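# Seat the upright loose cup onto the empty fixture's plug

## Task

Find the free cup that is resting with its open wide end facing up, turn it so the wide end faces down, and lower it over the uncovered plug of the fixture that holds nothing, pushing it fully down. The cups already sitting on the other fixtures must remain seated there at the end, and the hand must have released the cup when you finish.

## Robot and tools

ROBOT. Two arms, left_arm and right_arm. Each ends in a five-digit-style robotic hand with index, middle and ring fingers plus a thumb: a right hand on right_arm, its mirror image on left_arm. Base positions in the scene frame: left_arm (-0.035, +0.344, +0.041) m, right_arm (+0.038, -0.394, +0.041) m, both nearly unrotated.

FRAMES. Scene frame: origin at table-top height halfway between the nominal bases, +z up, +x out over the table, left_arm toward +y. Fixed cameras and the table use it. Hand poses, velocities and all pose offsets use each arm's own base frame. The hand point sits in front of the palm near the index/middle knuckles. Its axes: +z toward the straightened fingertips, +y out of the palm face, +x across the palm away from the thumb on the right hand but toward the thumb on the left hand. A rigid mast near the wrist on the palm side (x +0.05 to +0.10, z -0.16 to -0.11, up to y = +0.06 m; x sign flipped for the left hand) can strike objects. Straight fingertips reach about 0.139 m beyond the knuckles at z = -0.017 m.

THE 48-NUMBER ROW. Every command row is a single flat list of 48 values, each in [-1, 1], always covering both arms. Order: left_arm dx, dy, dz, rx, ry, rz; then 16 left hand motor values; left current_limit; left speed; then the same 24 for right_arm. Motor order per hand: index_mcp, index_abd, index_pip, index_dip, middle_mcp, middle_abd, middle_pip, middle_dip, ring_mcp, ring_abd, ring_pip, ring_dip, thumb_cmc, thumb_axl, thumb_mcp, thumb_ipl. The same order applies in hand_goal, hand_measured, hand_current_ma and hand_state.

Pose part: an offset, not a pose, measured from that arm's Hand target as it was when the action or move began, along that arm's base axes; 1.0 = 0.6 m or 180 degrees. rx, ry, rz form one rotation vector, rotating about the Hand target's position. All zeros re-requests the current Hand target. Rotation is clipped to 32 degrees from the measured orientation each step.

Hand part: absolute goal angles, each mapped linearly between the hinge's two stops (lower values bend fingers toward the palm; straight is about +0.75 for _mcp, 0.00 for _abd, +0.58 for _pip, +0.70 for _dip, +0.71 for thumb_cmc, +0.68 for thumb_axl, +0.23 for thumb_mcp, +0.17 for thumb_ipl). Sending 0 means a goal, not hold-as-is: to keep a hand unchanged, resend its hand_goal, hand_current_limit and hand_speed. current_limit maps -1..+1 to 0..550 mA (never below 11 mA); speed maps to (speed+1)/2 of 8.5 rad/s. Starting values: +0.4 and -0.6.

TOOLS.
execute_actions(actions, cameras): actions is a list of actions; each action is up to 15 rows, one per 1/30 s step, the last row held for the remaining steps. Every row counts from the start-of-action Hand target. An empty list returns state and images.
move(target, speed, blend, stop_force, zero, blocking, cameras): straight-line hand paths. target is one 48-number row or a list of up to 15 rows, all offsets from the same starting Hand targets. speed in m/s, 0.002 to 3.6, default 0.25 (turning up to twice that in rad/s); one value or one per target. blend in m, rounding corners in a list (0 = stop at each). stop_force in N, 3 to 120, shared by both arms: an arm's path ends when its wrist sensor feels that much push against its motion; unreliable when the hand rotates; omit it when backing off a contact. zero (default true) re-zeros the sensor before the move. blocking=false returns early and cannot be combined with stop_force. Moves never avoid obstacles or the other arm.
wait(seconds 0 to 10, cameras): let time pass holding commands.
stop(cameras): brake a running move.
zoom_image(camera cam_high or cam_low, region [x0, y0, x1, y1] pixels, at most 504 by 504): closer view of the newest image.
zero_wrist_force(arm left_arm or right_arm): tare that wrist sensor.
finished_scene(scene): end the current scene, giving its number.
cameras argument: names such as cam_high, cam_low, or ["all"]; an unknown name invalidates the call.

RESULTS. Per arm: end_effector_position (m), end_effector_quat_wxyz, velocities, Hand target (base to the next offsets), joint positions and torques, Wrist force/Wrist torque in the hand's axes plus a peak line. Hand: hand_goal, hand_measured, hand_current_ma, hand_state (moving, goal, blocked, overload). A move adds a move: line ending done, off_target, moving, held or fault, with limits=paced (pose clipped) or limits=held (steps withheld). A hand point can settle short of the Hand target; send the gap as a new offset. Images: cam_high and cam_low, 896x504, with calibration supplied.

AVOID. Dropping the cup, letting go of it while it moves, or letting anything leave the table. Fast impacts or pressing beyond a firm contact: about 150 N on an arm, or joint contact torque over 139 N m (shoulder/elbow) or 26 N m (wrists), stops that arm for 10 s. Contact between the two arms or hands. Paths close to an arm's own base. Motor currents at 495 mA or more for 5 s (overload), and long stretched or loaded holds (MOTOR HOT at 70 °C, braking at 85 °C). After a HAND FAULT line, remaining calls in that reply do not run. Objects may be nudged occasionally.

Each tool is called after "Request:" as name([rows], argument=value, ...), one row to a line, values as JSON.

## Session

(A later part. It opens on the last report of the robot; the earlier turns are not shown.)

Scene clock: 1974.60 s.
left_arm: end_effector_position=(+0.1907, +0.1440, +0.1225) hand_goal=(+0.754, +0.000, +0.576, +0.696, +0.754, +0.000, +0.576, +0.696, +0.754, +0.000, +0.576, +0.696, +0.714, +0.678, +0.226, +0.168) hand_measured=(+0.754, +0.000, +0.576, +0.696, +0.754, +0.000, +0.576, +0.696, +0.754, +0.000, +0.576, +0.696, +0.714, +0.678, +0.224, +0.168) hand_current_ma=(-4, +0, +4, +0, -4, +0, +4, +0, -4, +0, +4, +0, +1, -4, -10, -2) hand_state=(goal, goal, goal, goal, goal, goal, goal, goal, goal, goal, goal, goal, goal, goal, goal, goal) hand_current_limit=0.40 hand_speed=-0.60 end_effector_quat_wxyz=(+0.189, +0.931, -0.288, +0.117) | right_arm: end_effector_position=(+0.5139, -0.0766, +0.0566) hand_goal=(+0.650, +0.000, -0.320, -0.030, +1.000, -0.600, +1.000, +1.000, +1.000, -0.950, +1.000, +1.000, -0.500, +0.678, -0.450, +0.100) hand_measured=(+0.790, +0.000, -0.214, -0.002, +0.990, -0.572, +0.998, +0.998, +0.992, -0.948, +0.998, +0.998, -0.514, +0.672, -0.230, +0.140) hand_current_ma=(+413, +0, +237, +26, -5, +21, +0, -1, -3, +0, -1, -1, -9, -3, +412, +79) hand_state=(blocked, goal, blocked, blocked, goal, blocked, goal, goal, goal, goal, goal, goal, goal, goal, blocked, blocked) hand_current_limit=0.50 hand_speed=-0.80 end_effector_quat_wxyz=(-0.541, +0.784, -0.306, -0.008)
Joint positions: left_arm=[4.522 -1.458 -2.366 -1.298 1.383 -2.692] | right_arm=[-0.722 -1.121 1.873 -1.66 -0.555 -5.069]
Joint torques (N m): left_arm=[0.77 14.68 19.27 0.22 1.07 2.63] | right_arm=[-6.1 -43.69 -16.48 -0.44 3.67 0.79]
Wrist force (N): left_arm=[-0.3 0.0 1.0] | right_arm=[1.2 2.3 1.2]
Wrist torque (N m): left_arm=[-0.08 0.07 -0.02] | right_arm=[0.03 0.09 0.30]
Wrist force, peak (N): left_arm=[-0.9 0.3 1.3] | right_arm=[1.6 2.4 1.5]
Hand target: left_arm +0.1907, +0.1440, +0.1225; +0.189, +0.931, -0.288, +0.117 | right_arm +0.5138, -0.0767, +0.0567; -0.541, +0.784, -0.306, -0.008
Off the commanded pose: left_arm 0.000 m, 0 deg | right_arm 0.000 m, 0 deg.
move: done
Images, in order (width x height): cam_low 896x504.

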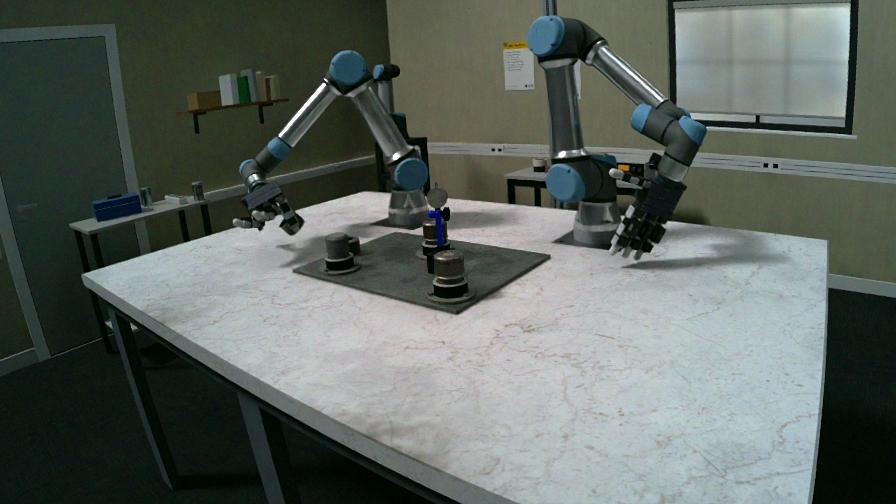

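Request:
move(target=[0,0,0,0,0,0,0.754,0,0.576,0.696,0.754,0,0.576,0.696,0.754,0,0.576,0.696,0.714,0.678,0.226,0.168,0.4,-0.6,-0.0293,0.0169,0.0402,-0.2222,-0.3849,0,0.65,0,-0.32,-0.03,1,-0.6,1,1,1,-0.95,1,1,-0.5,0.678,-0.45,0.1,0.5,-0.8], speed=0.25, cameras=["cam_low","cam_high"])

Scene clock: 2010.57 s.
left_arm: end_effector_position=(+0.1907, +0.1440, +0.1225) hand_goal=(+0.754, +0.000, +0.576, +0.696, +0.754, +0.000, +0.576, +0.696, +0.754, +0.000, +0.576, +0.696, +0.714, +0.678, +0.226, +0.168) hand_measured=(+0.754, +0.000, +0.576, +0.696, +0.754, +0.000, +0.576, +0.696, +0.754, +0.000, +0.576, +0.696, +0.714, +0.678, +0.224, +0.168) hand_current_ma=(-4, +0, +4, +0, -4, +0, +4, +0, -4, +0, +4, +0, +1, -4, -10, -2) hand_state=(goal, goal, goal, goal, goal, goal, goal, goal, goal, goal, goal, goal, goal, goal, goal, goal) hand_current_limit=0.40 hand_speed=-0.60 end_effector_quat_wxyz=(+0.189, +0.931, -0.288, +0.117) | right_arm: end_effector_position=(+0.4962, -0.0665, +0.0807) hand_goal=(+0.650, +0.000, -0.320, -0.030, +1.000, -0.600, +1.000, +1.000, +1.000, -0.950, +1.000, +1.000, -0.500, +0.678, -0.450, +0.100) hand_measured=(+0.788, +0.004, -0.214, -0.002, +0.990, -0.572, +0.998, +0.998, +0.992, -0.948, +0.998, +0.998, -0.482, +0.686, -0.230, +0.142) hand_current_ma=(+407, +1, +237, +26, -5, +21, +0, -1, -3, +0, -1, -1, +13, +5, +413, +82) hand_state=(blocked, goal, blocked, blocked, goal, blocked, goal, goal, goal, goal, goal, goal, goal, goal, blocked, blocked) hand_current_limit=0.50 hand_speed=-0.80 end_effector_quat_wxyz=(-0.333, +0.778, +0.064, +0.528)
Joint positions: left_arm=[4.522 -1.458 -2.366 -1.298 1.383 -2.692] | right_arm=[-0.883 -1.209 2.667 -3.22 -0.226 -5.607]
Joint torques (N m): left_arm=[1.42 15.58 19.66 0.14 1.43 2.39] | right_arm=[1.83 -29.74 -15.32 -0.93 2.91 -1.95]
Wrist force (N): left_arm=[-0.4 -0.2 1.0] | right_arm=[-0.1 2.5 0.6]
Wrist torque (N m): left_arm=[-0.10 0.09 -0.03] | right_arm=[0.18 -0.16 0.35]
Wrist force, peak (N): left_arm=[-0.4 0.0 1.4] | right_arm=[1.4 2.5 1.5]
Hand target: left_arm +0.1907, +0.1440, +0.1225; +0.189, +0.931, -0.288, +0.117 | right_arm +0.4963, -0.0665, +0.0808; -0.333, +0.778, +0.064, +0.529
Off the commanded pose: left_arm 0.000 m, 0 deg | right_arm 0.000 m, 0 deg.
move: done

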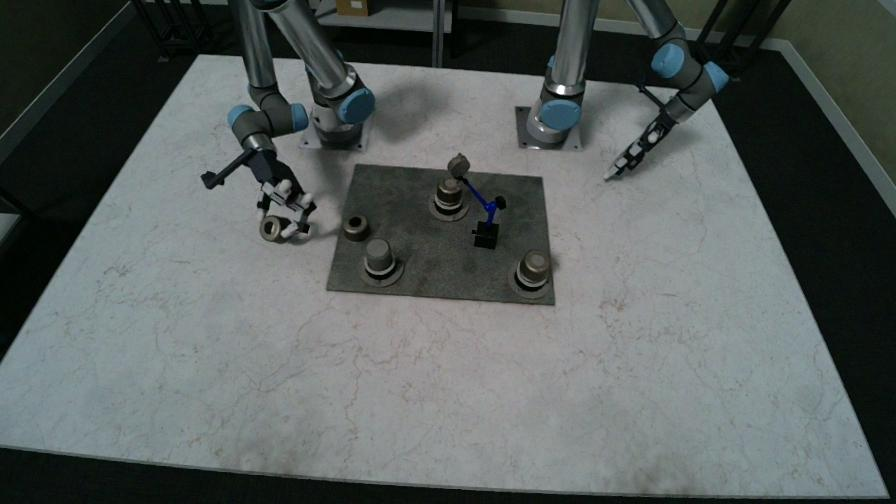

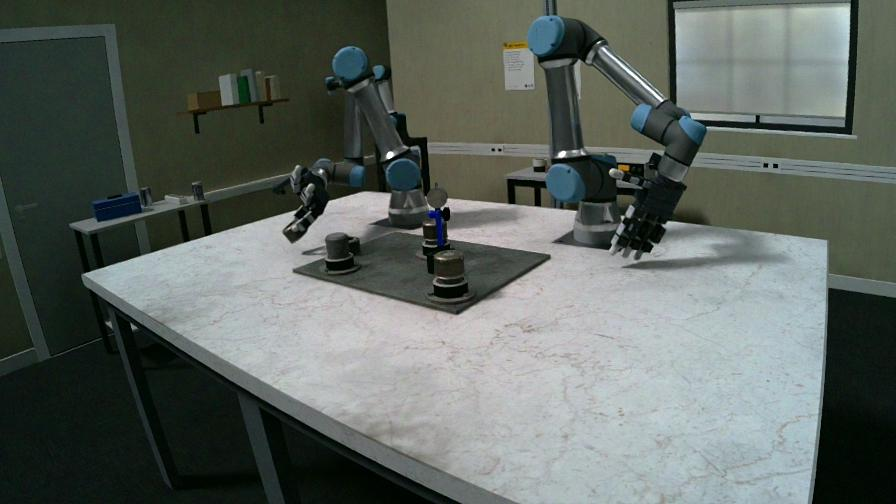

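Request:
zoom_image(camera="cam_low", region=[230, 150, 370, 270])

Scaled by 3.600 from the camera's 896x504 image, which has a finer 1280x720 frame.

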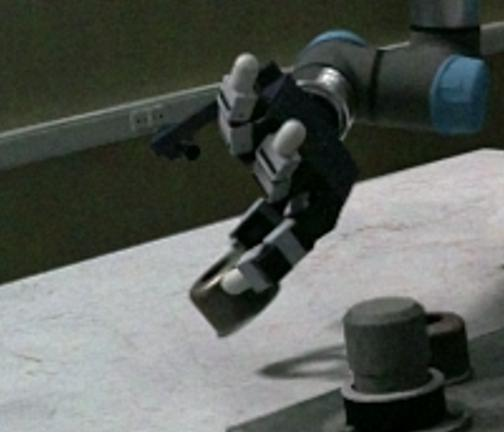

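Request:
zoom_image(camera="cam_low", region=[270, 205, 320, 250])

Request:
zoom_image(camera="cam_high", region=[240, 170, 340, 260])

Scaled by 10.080 from the camera's 896x504 image, which has a finer 1280x720 frame.

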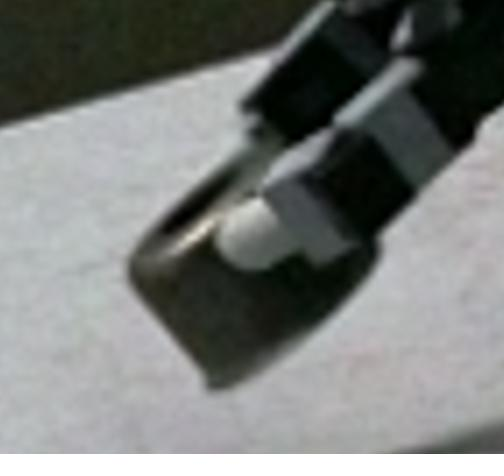

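Scaled by 5.040 from the camera's 896x504 image, which has a finer 1280x720 frame.

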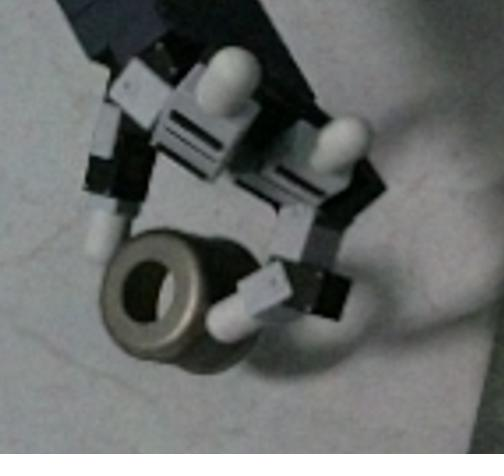

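Request:
move(target=[0,0,0,0,0,0,0.754,0,0.576,0.696,0.754,0,0.576,0.696,0.754,0,0.576,0.696,0.714,0.678,0.226,0.168,0.4,-0.6,0,0,-0.107,0,0,0,0.65,0,-0.32,-0.03,1,-0.6,1,1,1,-0.95,1,1,-0.5,0.678,-0.45,0.1,0.5,-0.8], speed=0.03, stop_force=5, cameras=["cam_low","cam_high"])

Request:
zoom_image(camera="cam_low", region=[260, 205, 320, 265])

Request:
zoom_image(camera="cam_high", region=[240, 170, 340, 260])

Scene clock: 2052.97 s.
left_arm: end_effector_position=(+0.1907, +0.1440, +0.1225) hand_goal=(+0.754, +0.000, +0.576, +0.696, +0.754, +0.000, +0.576, +0.696, +0.754, +0.000, +0.576, +0.696, +0.714, +0.678, +0.226, +0.168) hand_measured=(+0.754, +0.000, +0.576, +0.696, +0.754, +0.000, +0.576, +0.696, +0.754, +0.000, +0.576, +0.696, +0.714, +0.678, +0.224, +0.168) hand_current_ma=(-4, +0, +4, +0, -4, +0, +4, +0, -4, +0, +4, +0, +1, -4, -10, -2) hand_state=(goal, goal, goal, goal, goal, goal, goal, goal, goal, goal, goal, goal, goal, goal, goal, goal) hand_current_limit=0.40 hand_speed=-0.60 end_effector_quat_wxyz=(+0.189, +0.931, -0.288, +0.117) | right_arm: end_effector_position=(+0.4962, -0.0666, +0.0250) hand_goal=(+0.650, +0.000, -0.320, -0.030, +1.000, -0.600, +1.000, +1.000, +1.000, -0.950, +1.000, +1.000, -0.500, +0.678, -0.450, +0.100) hand_measured=(+0.788, +0.006, -0.214, -0.002, +0.990, -0.572, +0.998, +0.998, +0.992, -0.948, +0.998, +0.998, -0.506, +0.670, -0.232, +0.142) hand_current_ma=(+407, +1, +237, +26, -5, +21, +0, -1, -3, +0, -1, -1, -2, -4, +413, +82) hand_state=(blocked, goal, blocked, blocked, goal, blocked, goal, goal, goal, goal, goal, goal, goal, goal, blocked, blocked) hand_current_limit=0.50 hand_speed=-0.80 end_effector_quat_wxyz=(-0.333, +0.778, +0.064, +0.528)
Joint positions: left_arm=[4.522 -1.458 -2.366 -1.298 1.383 -2.692] | right_arm=[-0.883 -0.926 2.653 -3.486 -0.226 -5.61]
Joint torques (N m): left_arm=[1.5 14.88 20.28 0.32 1.21 2.59] | right_arm=[-7.07 -17.86 9.71 -0.99 2.59 -1.87]
Wrist force (N): left_arm=[-0.2 0.1 1.0] | right_arm=[1.3 2.2 0.2]
Wrist torque (N m): left_arm=[-0.07 0.05 0.00] | right_arm=[0.14 -0.22 0.31]
Wrist force, peak (N): left_arm=[-0.6 -0.2 1.4] | right_arm=[5.2 -1.5 -1.4]
Hand target: left_arm +0.1907, +0.1440, +0.1225; +0.189, +0.931, -0.288, +0.117 | right_arm +0.4962, -0.0666, +0.0250; -0.333, +0.778, +0.064, +0.528 (not the last commanded pose)
Off the commanded pose: left_arm 0.000 m, 0 deg | right_arm 0.008 m, 0 deg.
move: contact (right_arm)

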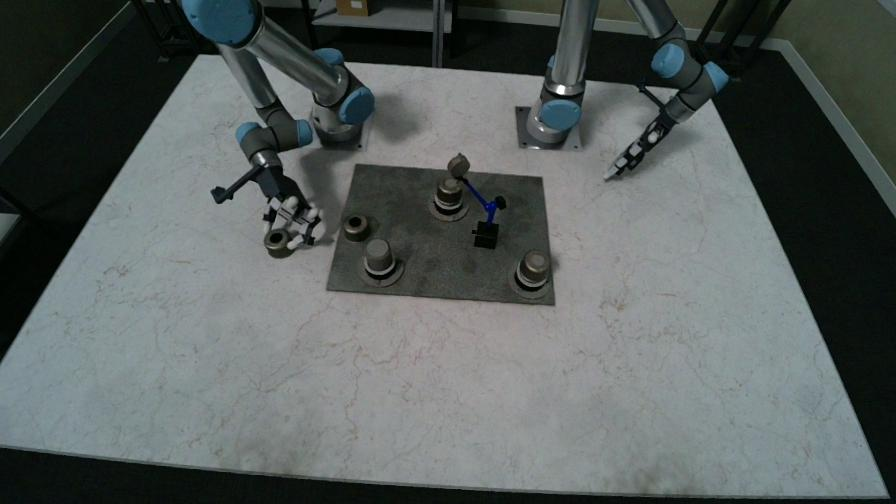

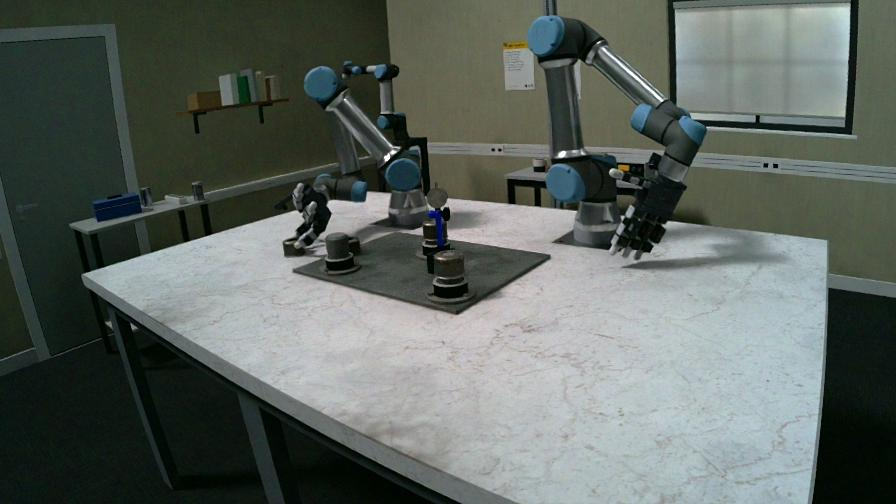

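Scaled by 8.400 from the camera's 896x504 image, which has a finer 1280x720 frame.

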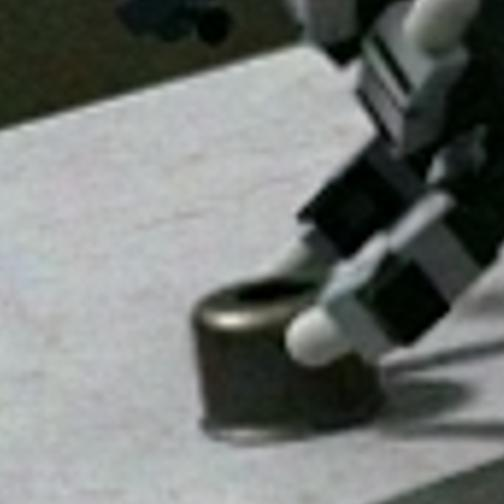

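Scaled by 5.040 from the camera's 896x504 image, which has a finer 1280x720 frame.

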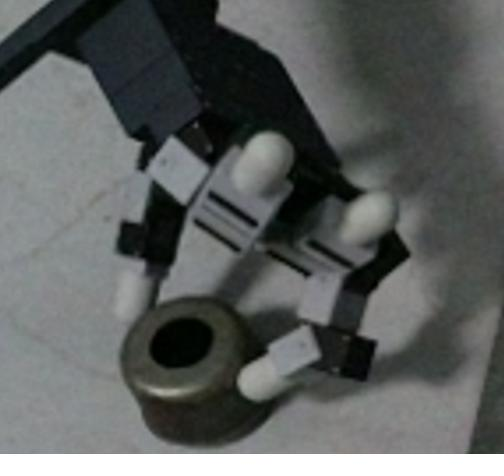

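Request:
move(target=[0,0,0,0,0,0,0.754,0,0.576,0.696,0.754,0,0.576,0.696,0.754,0,0.576,0.696,0.714,0.678,0.226,0.168,0.4,-0.6,0,0,-0.025,0,0,0,0.65,0,-0.32,-0.03,1,-0.6,1,1,1,-0.95,1,1,-0.5,0.678,-0.45,0.1,0.5,-0.8], speed=0.015, stop_force=6, cameras=["cam_low","cam_high"])

Request:
zoom_image(camera="cam_low", region=[260, 205, 320, 265])

Scene clock: 2061.37 s.
left_arm: end_effector_position=(+0.1907, +0.1440, +0.1225) hand_goal=(+0.754, +0.000, +0.576, +0.696, +0.754, +0.000, +0.576, +0.696, +0.754, +0.000, +0.576, +0.696, +0.714, +0.678, +0.226, +0.168) hand_measured=(+0.754, +0.000, +0.576, +0.696, +0.754, +0.000, +0.576, +0.696, +0.754, +0.000, +0.576, +0.696, +0.714, +0.678, +0.224, +0.168) hand_current_ma=(-4, +0, +4, +0, -4, +0, +4, +0, -4, +0, +4, +0, +1, -4, -10, -2) hand_state=(goal, goal, goal, goal, goal, goal, goal, goal, goal, goal, goal, goal, goal, goal, goal, goal) hand_current_limit=0.40 hand_speed=-0.60 end_effector_quat_wxyz=(+0.189, +0.931, -0.288, +0.117) | right_arm: end_effector_position=(+0.4961, -0.0665, +0.0237) hand_goal=(+0.650, +0.000, -0.320, -0.030, +1.000, -0.600, +1.000, +1.000, +1.000, -0.950, +1.000, +1.000, -0.500, +0.678, -0.450, +0.100) hand_measured=(+0.788, +0.006, -0.214, -0.002, +0.990, -0.572, +0.998, +0.998, +0.992, -0.948, +0.998, +0.998, -0.514, +0.666, -0.232, +0.142) hand_current_ma=(+407, +1, +237, +26, -5, +21, +0, -1, -3, +0, -1, -1, -8, -8, +413, +82) hand_state=(blocked, goal, blocked, blocked, goal, blocked, goal, goal, goal, goal, goal, goal, goal, goal, blocked, blocked) hand_current_limit=0.50 hand_speed=-0.80 end_effector_quat_wxyz=(-0.333, +0.778, +0.064, +0.528)
Joint positions: left_arm=[4.522 -1.458 -2.366 -1.298 1.383 -2.692] | right_arm=[-0.883 -0.92 2.652 -3.49 -0.226 -5.611]
Joint torques (N m): left_arm=[0.17 14.16 20.71 0.36 1.26 2.62] | right_arm=[7.92 -29.17 10.46 -0.47 -0.13 -1.96]
Wrist force (N): left_arm=[-0.4 0.0 1.0] | right_arm=[1.4 2.2 0.5]
Wrist torque (N m): left_arm=[-0.07 0.08 -0.03] | right_arm=[0.15 -0.18 0.32]
Wrist force, peak (N): left_arm=[-0.5 -0.2 1.4] | right_arm=[5.2 -1.6 -1.4]
Hand target: left_arm +0.1907, +0.1440, +0.1225; +0.189, +0.931, -0.288, +0.117 | right_arm +0.4961, -0.0664, +0.0237; -0.333, +0.778, +0.064, +0.528 (not the last commanded pose)
Off the commanded pose: left_arm 0.000 m, 0 deg | right_arm 0.014 m, 0 deg.
move: contact (right_arm)

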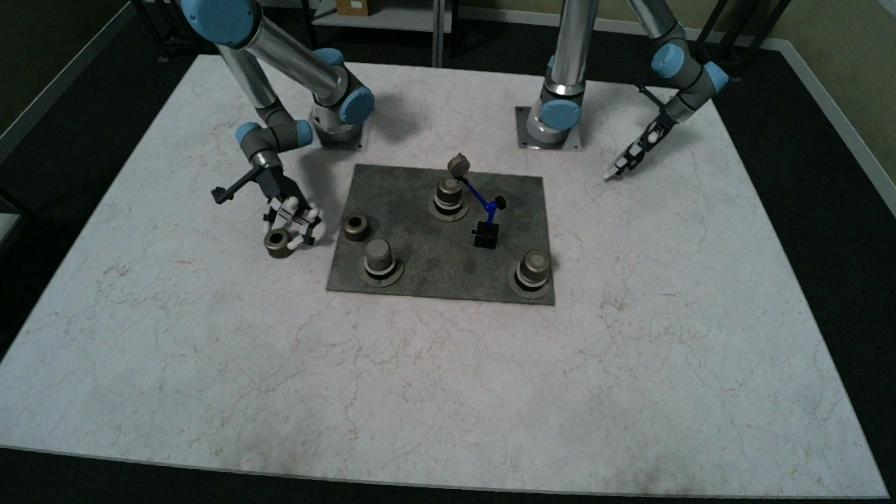

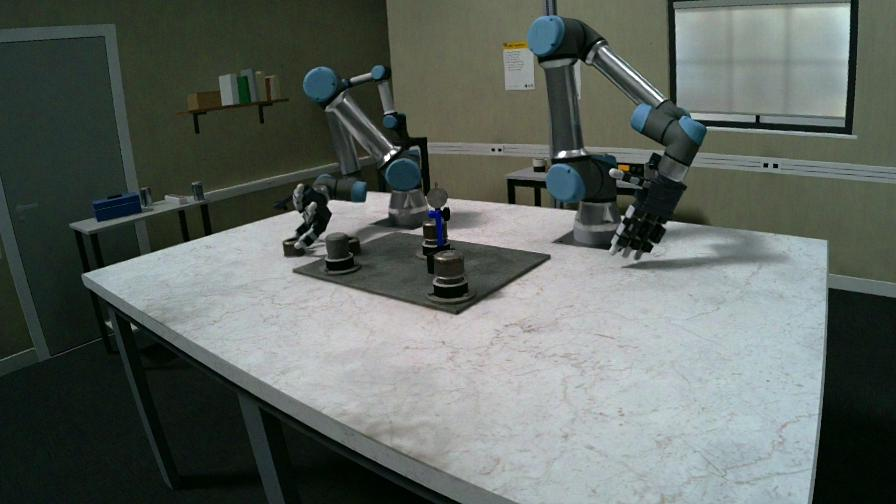

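Scaled by 8.400 from the camera's 896x504 image, which has a finer 1280x720 frame.

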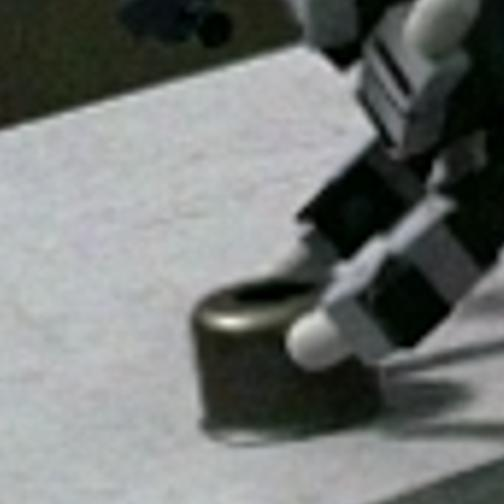

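Request:
move(target=[0,0,0,0,0,0,0.754,0,0.576,0.696,0.754,0,0.576,0.696,0.754,0,0.576,0.696,0.714,0.678,0.226,0.168,0.4,-0.6,0.0271,-0.0157,-0.0255,0.1667,0.2887,0,0.65,0,-0.32,-0.03,1,-0.6,1,1,1,-0.95,1,1,-0.5,0.678,-0.45,0.1,0.5,-0.8], speed=0.25, cameras=["cam_low","cam_high"])

Request:
zoom_image(camera="cam_low", region=[260, 205, 320, 265])

Request:
zoom_image(camera="cam_high", region=[240, 170, 340, 260])

Scene clock: 2072.27 s.
left_arm: end_effector_position=(+0.1907, +0.1440, +0.1225) hand_goal=(+0.754, +0.000, +0.576, +0.696, +0.754, +0.000, +0.576, +0.696, +0.754, +0.000, +0.576, +0.696, +0.714, +0.678, +0.226, +0.168) hand_measured=(+0.754, +0.000, +0.576, +0.696, +0.754, +0.000, +0.576, +0.696, +0.754, +0.000, +0.576, +0.696, +0.714, +0.678, +0.224, +0.168) hand_current_ma=(-4, +0, +4, +0, -4, +0, +4, +0, -4, +0, +4, +0, +1, -4, -10, -2) hand_state=(goal, goal, goal, goal, goal, goal, goal, goal, goal, goal, goal, goal, goal, goal, goal, goal) hand_current_limit=0.40 hand_speed=-0.60 end_effector_quat_wxyz=(+0.189, +0.931, -0.288, +0.117) | right_arm: end_effector_position=(+0.5123, -0.0758, +0.0083) hand_goal=(+0.650, +0.000, -0.320, -0.030, +1.000, -0.600, +1.000, +1.000, +1.000, -0.950, +1.000, +1.000, -0.500, +0.678, -0.450, +0.100) hand_measured=(+0.786, +0.002, -0.214, +0.000, +0.990, -0.572, +0.998, +0.998, +0.992, -0.948, +0.998, +0.998, -0.524, +0.660, -0.240, +0.142) hand_current_ma=(+402, +0, +237, +29, -5, +21, +0, -1, -3, +0, -1, -1, -21, -18, +412, +82) hand_state=(blocked, goal, blocked, blocked, goal, blocked, goal, goal, goal, goal, goal, goal, blocked, goal, blocked, blocked) hand_current_limit=0.50 hand_speed=-0.80 end_effector_quat_wxyz=(-0.511, +0.819, -0.221, +0.136)
Joint positions: left_arm=[4.522 -1.458 -2.366 -1.298 1.383 -2.692] | right_arm=[-0.748 -1.149 2.118 -2.117 -0.505 -5.186]
Joint torques (N m): left_arm=[0.47 16.4 19.67 0.34 1.39 2.49] | right_arm=[-5.55 -42.44 -19.27 0.17 3.45 1.14]
Wrist force (N): left_arm=[-0.3 0.0 0.7] | right_arm=[0.8 -0.8 -0.7]
Wrist torque (N m): left_arm=[-0.07 0.06 -0.02] | right_arm=[-0.10 -0.02 0.35]
Wrist force, peak (N): left_arm=[-0.3 -0.2 1.5] | right_arm=[5.6 -2.2 -2.3]
Hand target: left_arm +0.1907, +0.1440, +0.1225; +0.189, +0.931, -0.288, +0.117 | right_arm +0.5124, -0.0759, +0.0084; -0.511, +0.819, -0.221, +0.136
Off the commanded pose: left_arm 0.000 m, 0 deg | right_arm 0.000 m, 0 deg.
move: done

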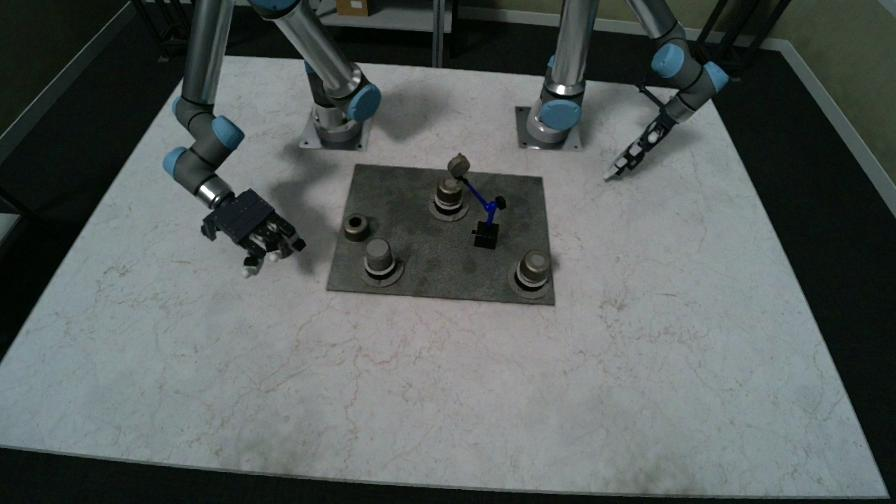

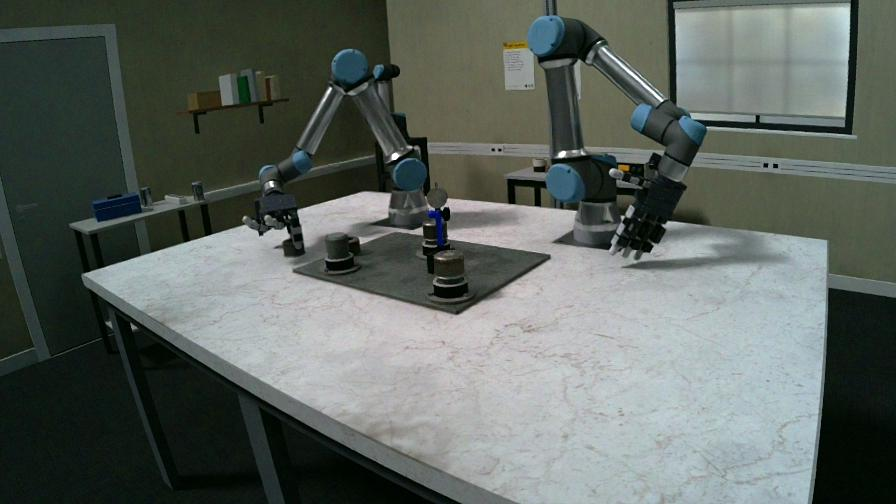

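Scaled by 8.400 from the camera's 896x504 image, which has a finer 1280x720 frame.

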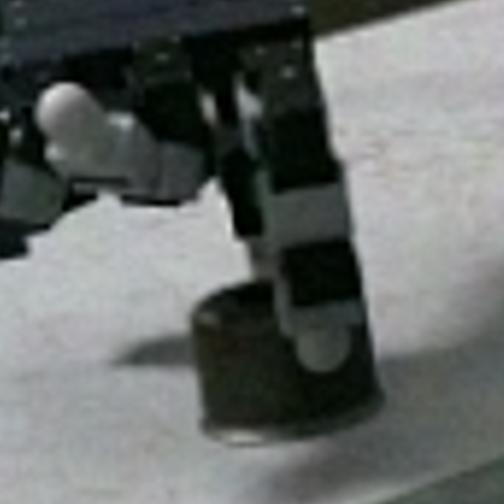

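Scaled by 5.040 from the camera's 896x504 image, which has a finer 1280x720 frame.

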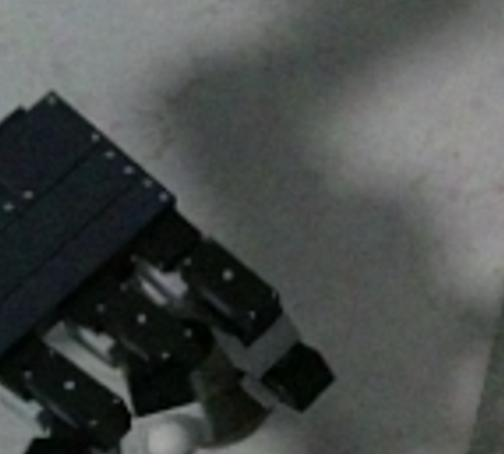

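Request:
move([
  [0,0,0,0,0,0,0.754,0,0.576,0.696,0.754,0,0.576,0.696,0.754,0,0.576,0.696,0.714,0.678,0.226,0.168,0.4,-0.6,0,0,0,0,0,0,0.88,0,-0.13,0.02,1,-0.6,1,1,1,-0.95,1,1,-0.5,0.678,-0.17,0.142,0.2,-0.8],
  [0,0,0,0,0,0,0.754,0,0.576,0.696,0.754,0,0.576,0.696,0.754,0,0.576,0.696,0.714,0.678,0.226,0.168,0.4,-0.6,0,0,0.2,0,0,0,0.88,0,-0.13,0.02,1,-0.6,1,1,1,-0.95,1,1,-0.5,0.678,-0.17,0.142,0.2,-0.8],
  [0,0,0,0,0,0,0.754,0,0.576,0.696,0.754,0,0.576,0.696,0.754,0,0.576,0.696,0.714,0.678,0.226,0.168,0.4,-0.6,-0.17,0.1,0.3,0,0,0,0.88,0,-0.13,0.02,1,-0.6,1,1,1,-0.95,1,1,-0.5,0.678,-0.17,0.142,0.2,-0.8],
], speed=0.2, blend=[0,0.03,0], cameras=["cam_low","cam_high"])

Request:
zoom_image(camera="cam_low", region=[260, 205, 320, 265])

Request:
zoom_image(camera="cam_high", region=[240, 200, 310, 270])

Scene clock: 2090.40 s.
left_arm: end_effector_position=(+0.1907, +0.1440, +0.1225) hand_goal=(+0.754, +0.000, +0.576, +0.696, +0.754, +0.000, +0.576, +0.696, +0.754, +0.000, +0.576, +0.696, +0.714, +0.678, +0.226, +0.168) hand_measured=(+0.754, +0.000, +0.576, +0.696, +0.754, +0.000, +0.576, +0.696, +0.754, +0.000, +0.576, +0.696, +0.714, +0.678, +0.224, +0.168) hand_current_ma=(-4, +0, +4, +0, -4, +0, +4, +0, -4, +0, +4, +0, +1, -4, -10, -2) hand_state=(goal, goal, goal, goal, goal, goal, goal, goal, goal, goal, goal, goal, goal, goal, goal, goal) hand_current_limit=0.40 hand_speed=-0.60 end_effector_quat_wxyz=(+0.189, +0.931, -0.288, +0.117) | right_arm: end_effector_position=(+0.4104, -0.0160, +0.1884) hand_goal=(+0.880, +0.000, -0.130, +0.020, +1.000, -0.600, +1.000, +1.000, +1.000, -0.950, +1.000, +1.000, -0.500, +0.678, -0.170, +0.142) hand_measured=(+0.862, +0.002, -0.134, +0.022, +0.990, -0.572, +0.998, +0.998, +0.992, -0.948, +0.998, +0.998, -0.502, +0.676, -0.172, +0.144) hand_current_ma=(-15, +0, -1, +1, -5, +21, +0, -1, -3, +0, -1, -1, +0, +0, +0, +1) hand_state=(goal, goal, goal, goal, goal, blocked, goal, goal, goal, goal, goal, goal, goal, goal, goal, goal) hand_current_limit=0.20 hand_speed=-0.80 end_effector_quat_wxyz=(-0.511, +0.819, -0.221, +0.137)
Joint positions: left_arm=[4.522 -1.458 -2.366 -1.298 1.383 -2.692] | right_arm=[-0.817 -1.758 2.189 -1.471 -0.536 -5.309]
Joint torques (N m): left_arm=[0.58 14.97 20.94 0.35 0.95 2.69] | right_arm=[4.87 -24.98 -13.99 0.26 3.39 0.24]
Wrist force (N): left_arm=[-0.3 0.0 1.0] | right_arm=[0.8 0.1 0.2]
Wrist torque (N m): left_arm=[-0.07 0.06 -0.02] | right_arm=[-0.03 -0.04 0.26]
Wrist force, peak (N): left_arm=[-0.3 -0.2 1.5] | right_arm=[0.5 -2.9 -1.2]
Hand target: left_arm +0.1907, +0.1440, +0.1225; +0.189, +0.931, -0.288, +0.117 | right_arm +0.4104, -0.0159, +0.1884; -0.511, +0.819, -0.221, +0.136
Off the commanded pose: left_arm 0.000 m, 0 deg | right_arm 0.000 m, 0 deg.
move: done

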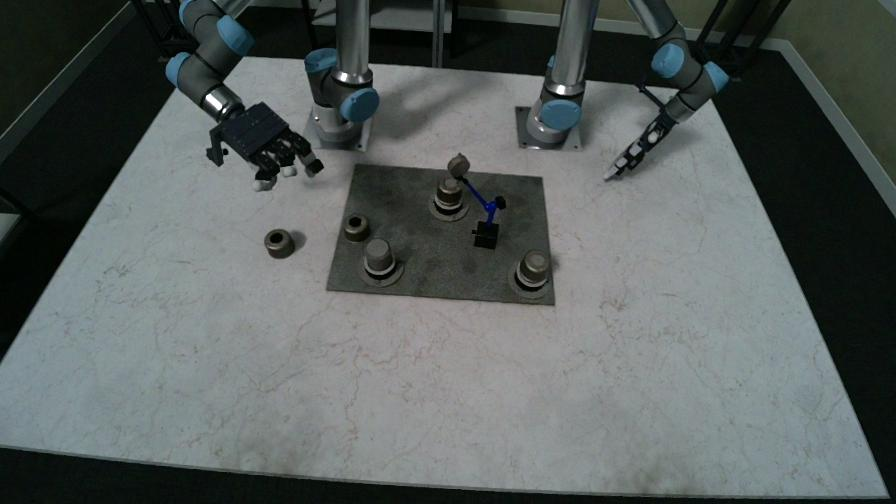

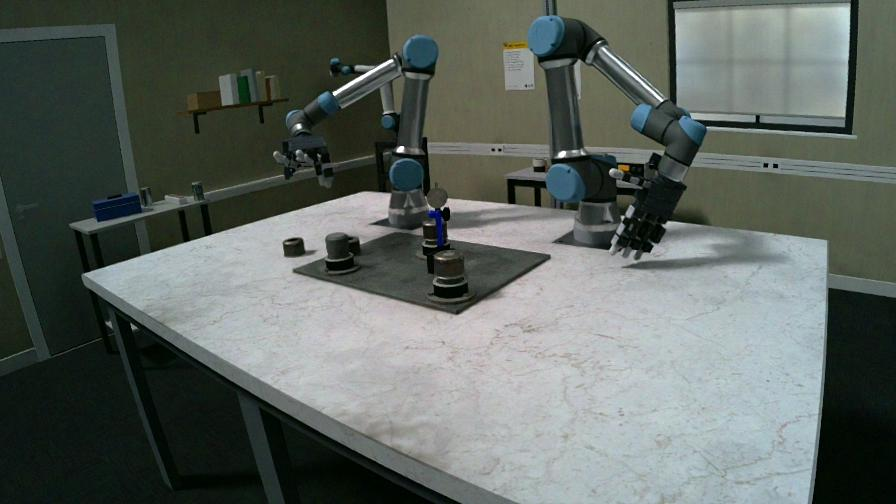

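Scaled by 8.400 from the camera's 896x504 image, which has a finer 1280x720 frame.

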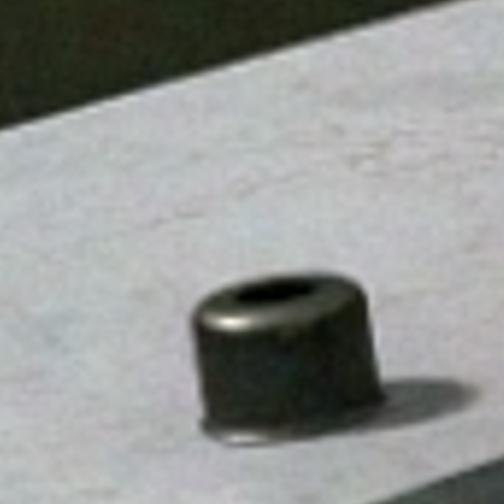

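Scaled by 7.200 from the camera's 896x504 image, which has a finer 1280x720 frame.

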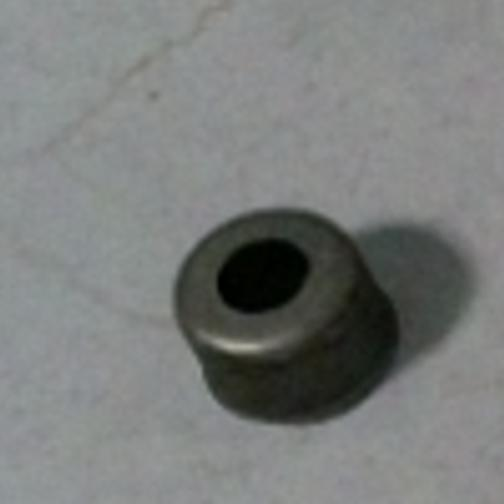

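Request:
move([
  [0,0,0,0,0,0,0.754,0,0.576,0.696,0.754,0,0.576,0.696,0.754,0,0.576,0.696,0.714,0.678,0.226,0.168,0.4,-0.6,0.176,-0.1065,-0.1807,-0.0556,-0.0962,0,0.88,0,-0.13,0.02,1,-0.6,1,1,1,-0.95,1,1,-0.5,0.678,-0.17,0.142,0.2,-0.8],
  [0,0,0,0,0,0,0.754,0,0.576,0.696,0.754,0,0.576,0.696,0.754,0,0.576,0.696,0.714,0.678,0.226,0.168,0.4,-0.6,0.176,-0.1065,-0.3245,-0.0556,-0.0962,0,0.88,0,-0.13,0.02,1,-0.6,1,1,1,-0.95,1,1,-0.5,0.678,-0.17,0.142,0.2,-0.8],
], speed=[0.2,0.08], blend=[0,0], cameras=["cam_low","cam_high"])

Request:
zoom_image(camera="cam_low", region=[260, 205, 320, 265])

Request:
zoom_image(camera="cam_high", region=[240, 200, 310, 270])

Scene clock: 2112.50 s.
left_arm: end_effector_position=(+0.1907, +0.1440, +0.1225) hand_goal=(+0.754, +0.000, +0.576, +0.696, +0.754, +0.000, +0.576, +0.696, +0.754, +0.000, +0.576, +0.696, +0.714, +0.678, +0.226, +0.168) hand_measured=(+0.754, +0.000, +0.576, +0.696, +0.754, +0.000, +0.576, +0.696, +0.754, +0.000, +0.576, +0.696, +0.714, +0.678, +0.224, +0.168) hand_current_ma=(-4, +0, +4, +0, -4, +0, +4, +0, -4, +0, +4, +0, +1, -4, -10, -2) hand_state=(goal, goal, goal, goal, goal, goal, goal, goal, goal, goal, goal, goal, goal, goal, goal, goal) hand_current_limit=0.40 hand_speed=-0.60 end_effector_quat_wxyz=(+0.189, +0.931, -0.288, +0.117) | right_arm: end_effector_position=(+0.5159, -0.0797, -0.0063) hand_goal=(+0.880, +0.000, -0.130, +0.020, +1.000, -0.600, +1.000, +1.000, +1.000, -0.950, +1.000, +1.000, -0.500, +0.678, -0.170, +0.142) hand_measured=(+0.862, +0.002, -0.134, +0.022, +0.990, -0.572, +0.998, +0.998, +0.992, -0.948, +0.998, +0.998, -0.500, +0.676, -0.172, +0.144) hand_current_ma=(-14, +0, -1, +1, -5, +21, +0, -1, -3, +0, -1, -1, +0, +0, +0, +1) hand_state=(goal, goal, goal, goal, goal, blocked, goal, goal, goal, goal, goal, goal, goal, goal, goal, goal) hand_current_limit=0.20 hand_speed=-0.80 end_effector_quat_wxyz=(-0.465, +0.831, -0.129, +0.277)
Joint positions: left_arm=[4.522 -1.458 -2.366 -1.298 1.383 -2.692] | right_arm=[-0.781 -1.141 2.312 -2.547 -0.436 -5.309]
Joint torques (N m): left_arm=[0.96 15.83 20.12 0.33 1.35 2.55] | right_arm=[6.66 -27.52 -18.42 -2.21 3.35 -1.26]
Wrist force (N): left_arm=[-0.5 -0.1 1.1] | right_arm=[1.2 0.5 0.1]
Wrist torque (N m): left_arm=[-0.10 0.10 -0.03] | right_arm=[0.02 -0.09 0.26]
Wrist force, peak (N): left_arm=[-0.4 0.0 1.5] | right_arm=[1.5 1.8 1.2]
Hand target: left_arm +0.1907, +0.1440, +0.1225; +0.189, +0.931, -0.288, +0.117 | right_arm +0.5160, -0.0798, -0.0063; -0.465, +0.831, -0.129, +0.277
Off the commanded pose: left_arm 0.000 m, 0 deg | right_arm 0.000 m, 0 deg.
move: done

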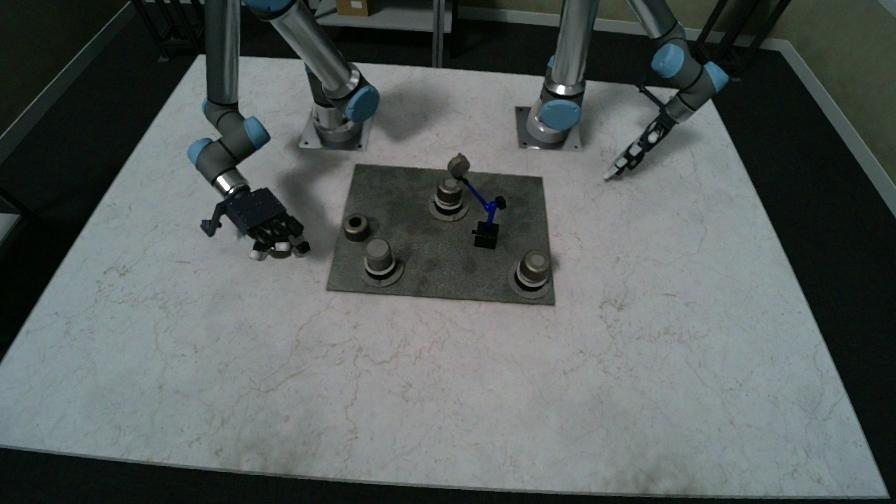

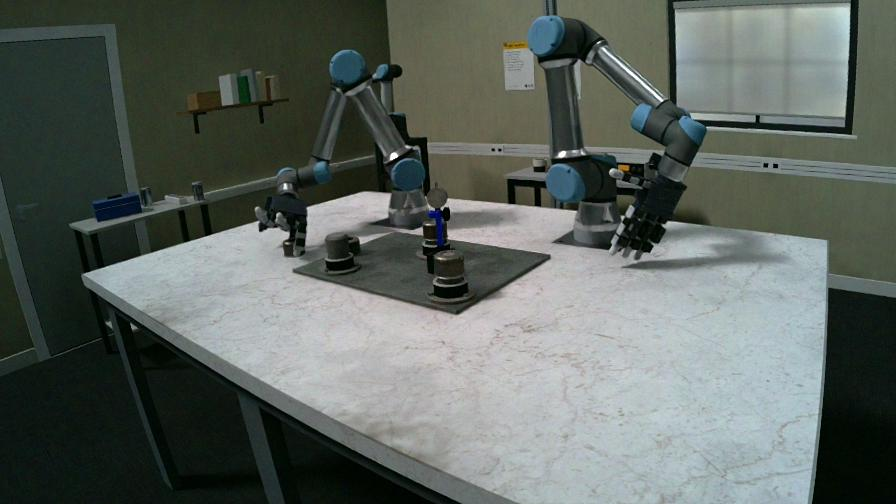

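Scaled by 8.400 from the camera's 896x504 image, which has a finer 1280x720 frame.

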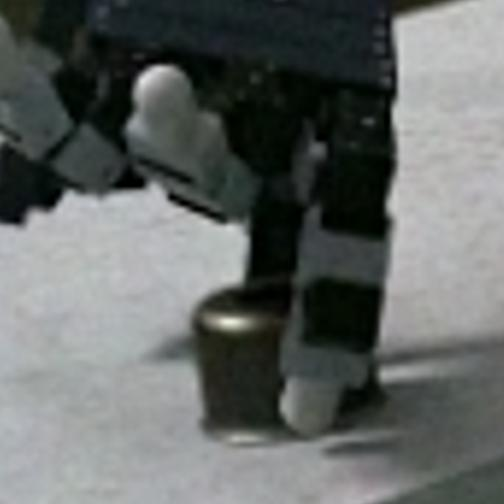

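Scaled by 7.200 from the camera's 896x504 image, which has a finer 1280x720 frame.

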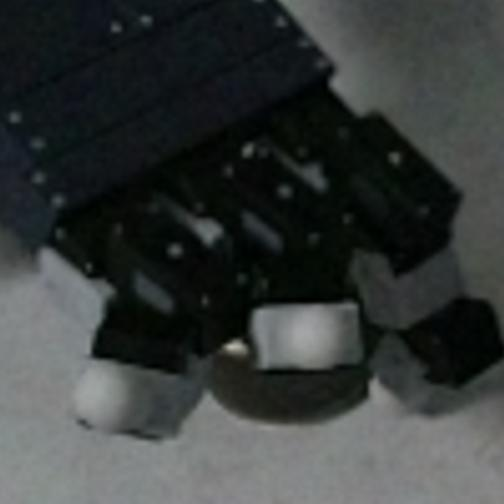

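Request:
move([
  [0,0,0,0,0,0,0.754,0,0.576,0.696,0.754,0,0.576,0.696,0.754,0,0.576,0.696,0.714,0.678,0.226,0.168,0.4,-0.6,0,0,0,0,0,0,0.753,0,-0.299,-0.029,1,-0.6,1,1,1,-0.95,1,1,-0.5,0.678,-0.393,0.114,0.2,-0.8],
  [0,0,0,0,0,0,0.754,0,0.576,0.696,0.754,0,0.576,0.696,0.754,0,0.576,0.696,0.714,0.678,0.226,0.168,0.4,-0.6,0,0,0,0,0,0,0.65,0,-0.32,-0.03,1,-0.6,1,1,1,-0.95,1,1,-0.5,0.678,-0.45,0.1,0.5,-0.8],
  [0,0,0,0,0,0,0.754,0,0.576,0.696,0.754,0,0.576,0.696,0.754,0,0.576,0.696,0.714,0.678,0.226,0.168,0.4,-0.6,0,0,0.1855,0,0,0,0.65,0,-0.32,-0.03,1,-0.6,1,1,1,-0.95,1,1,-0.5,0.678,-0.45,0.1,0.5,-0.8],
], speed=0.15, blend=0, cameras=["cam_low","cam_high"])

Request:
zoom_image(camera="cam_low", region=[260, 165, 320, 225])

Request:
zoom_image(camera="cam_high", region=[240, 180, 310, 250])

Scene clock: 2121.83 s.
left_arm: end_effector_position=(+0.1907, +0.1440, +0.1225) hand_goal=(+0.754, +0.000, +0.576, +0.696, +0.754, +0.000, +0.576, +0.696, +0.754, +0.000, +0.576, +0.696, +0.714, +0.678, +0.226, +0.168) hand_measured=(+0.754, +0.000, +0.576, +0.696, +0.754, +0.000, +0.576, +0.696, +0.754, +0.000, +0.576, +0.696, +0.714, +0.678, +0.224, +0.168) hand_current_ma=(-4, +0, +4, +0, -4, +0, +4, +0, -4, +0, +4, +0, +1, -4, -10, -2) hand_state=(goal, goal, goal, goal, goal, goal, goal, goal, goal, goal, goal, goal, goal, goal, goal, goal) hand_current_limit=0.40 hand_speed=-0.60 end_effector_quat_wxyz=(+0.189, +0.931, -0.288, +0.117) | right_arm: end_effector_position=(+0.5160, -0.0798, +0.1050) hand_goal=(+0.650, +0.000, -0.320, -0.030, +1.000, -0.600, +1.000, +1.000, +1.000, -0.950, +1.000, +1.000, -0.500, +0.678, -0.450, +0.100) hand_measured=(+0.800, +0.002, -0.206, -0.002, +0.990, -0.572, +0.998, +0.998, +0.992, -0.948, +0.998, +0.998, -0.498, +0.678, -0.242, +0.140) hand_current_ma=(+413, +0, +270, +27, -5, +21, +0, -1, -3, +0, -1, -1, +0, +0, +412, +80) hand_state=(blocked, goal, blocked, blocked, goal, blocked, goal, goal, goal, goal, goal, goal, goal, goal, blocked, blocked) hand_current_limit=0.50 hand_speed=-0.80 end_effector_quat_wxyz=(-0.465, +0.831, -0.129, +0.277)
Joint positions: left_arm=[4.522 -1.458 -2.366 -1.298 1.383 -2.692] | right_arm=[-0.781 -1.43 2.241 -2.188 -0.436 -5.31]
Joint torques (N m): left_arm=[0.69 15.8 19.22 0.26 1.19 2.68] | right_arm=[1.5 -35.61 -8.05 -1.64 2.76 1.16]
Wrist force (N): left_arm=[-0.3 0.0 1.2] | right_arm=[0.4 2.5 1.3]
Wrist torque (N m): left_arm=[-0.10 0.07 -0.02] | right_arm=[0.02 -0.07 0.36]
Wrist force, peak (N): left_arm=[-0.3 -0.1 1.5] | right_arm=[-0.3 4.2 1.7]
Hand target: left_arm +0.1907, +0.1440, +0.1225; +0.189, +0.931, -0.288, +0.117 | right_arm +0.5160, -0.0798, +0.1050; -0.465, +0.831, -0.129, +0.277
Off the commanded pose: left_arm 0.000 m, 0 deg | right_arm 0.000 m, 0 deg.
move: done

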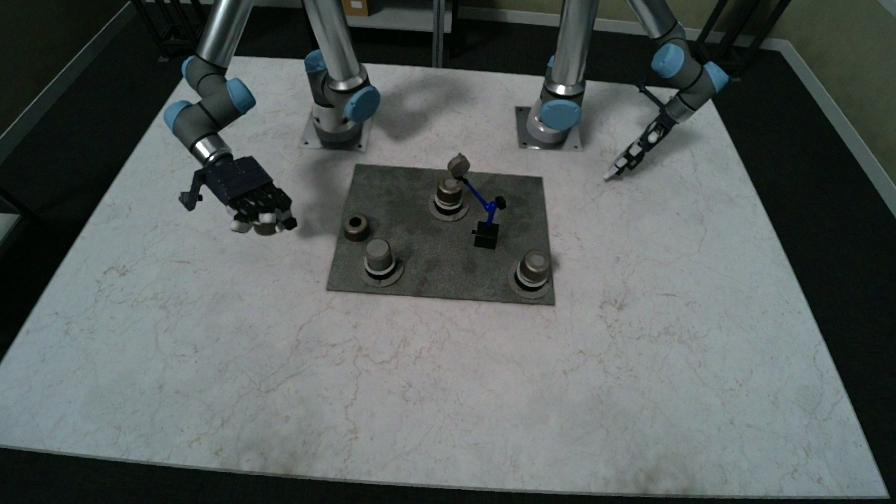

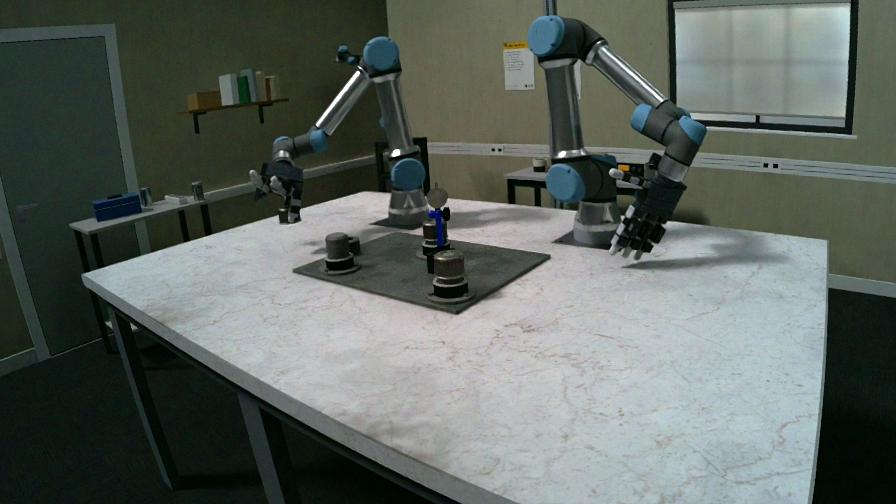

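Scaled by 8.400 from the camera's 896x504 image, which has a finer 1280x720 frame.

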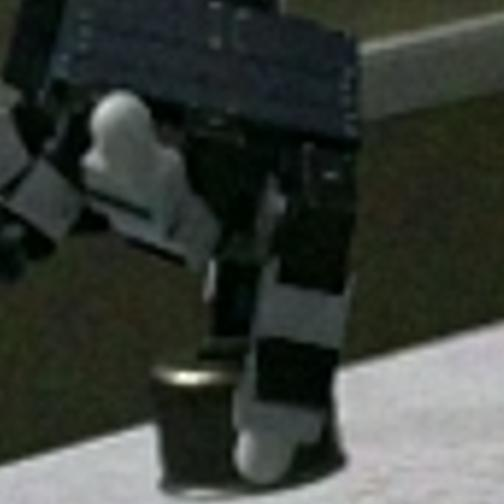

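Scaled by 7.200 from the camera's 896x504 image, which has a finer 1280x720 frame.

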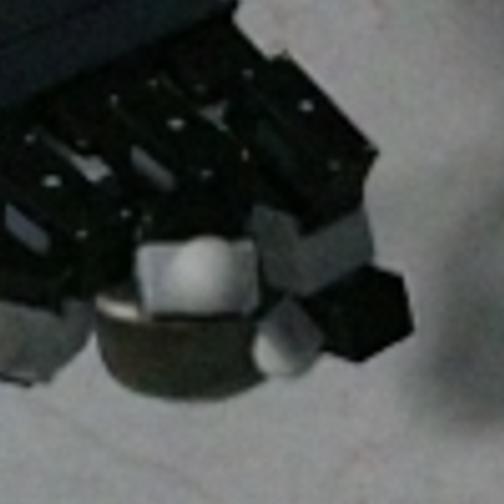

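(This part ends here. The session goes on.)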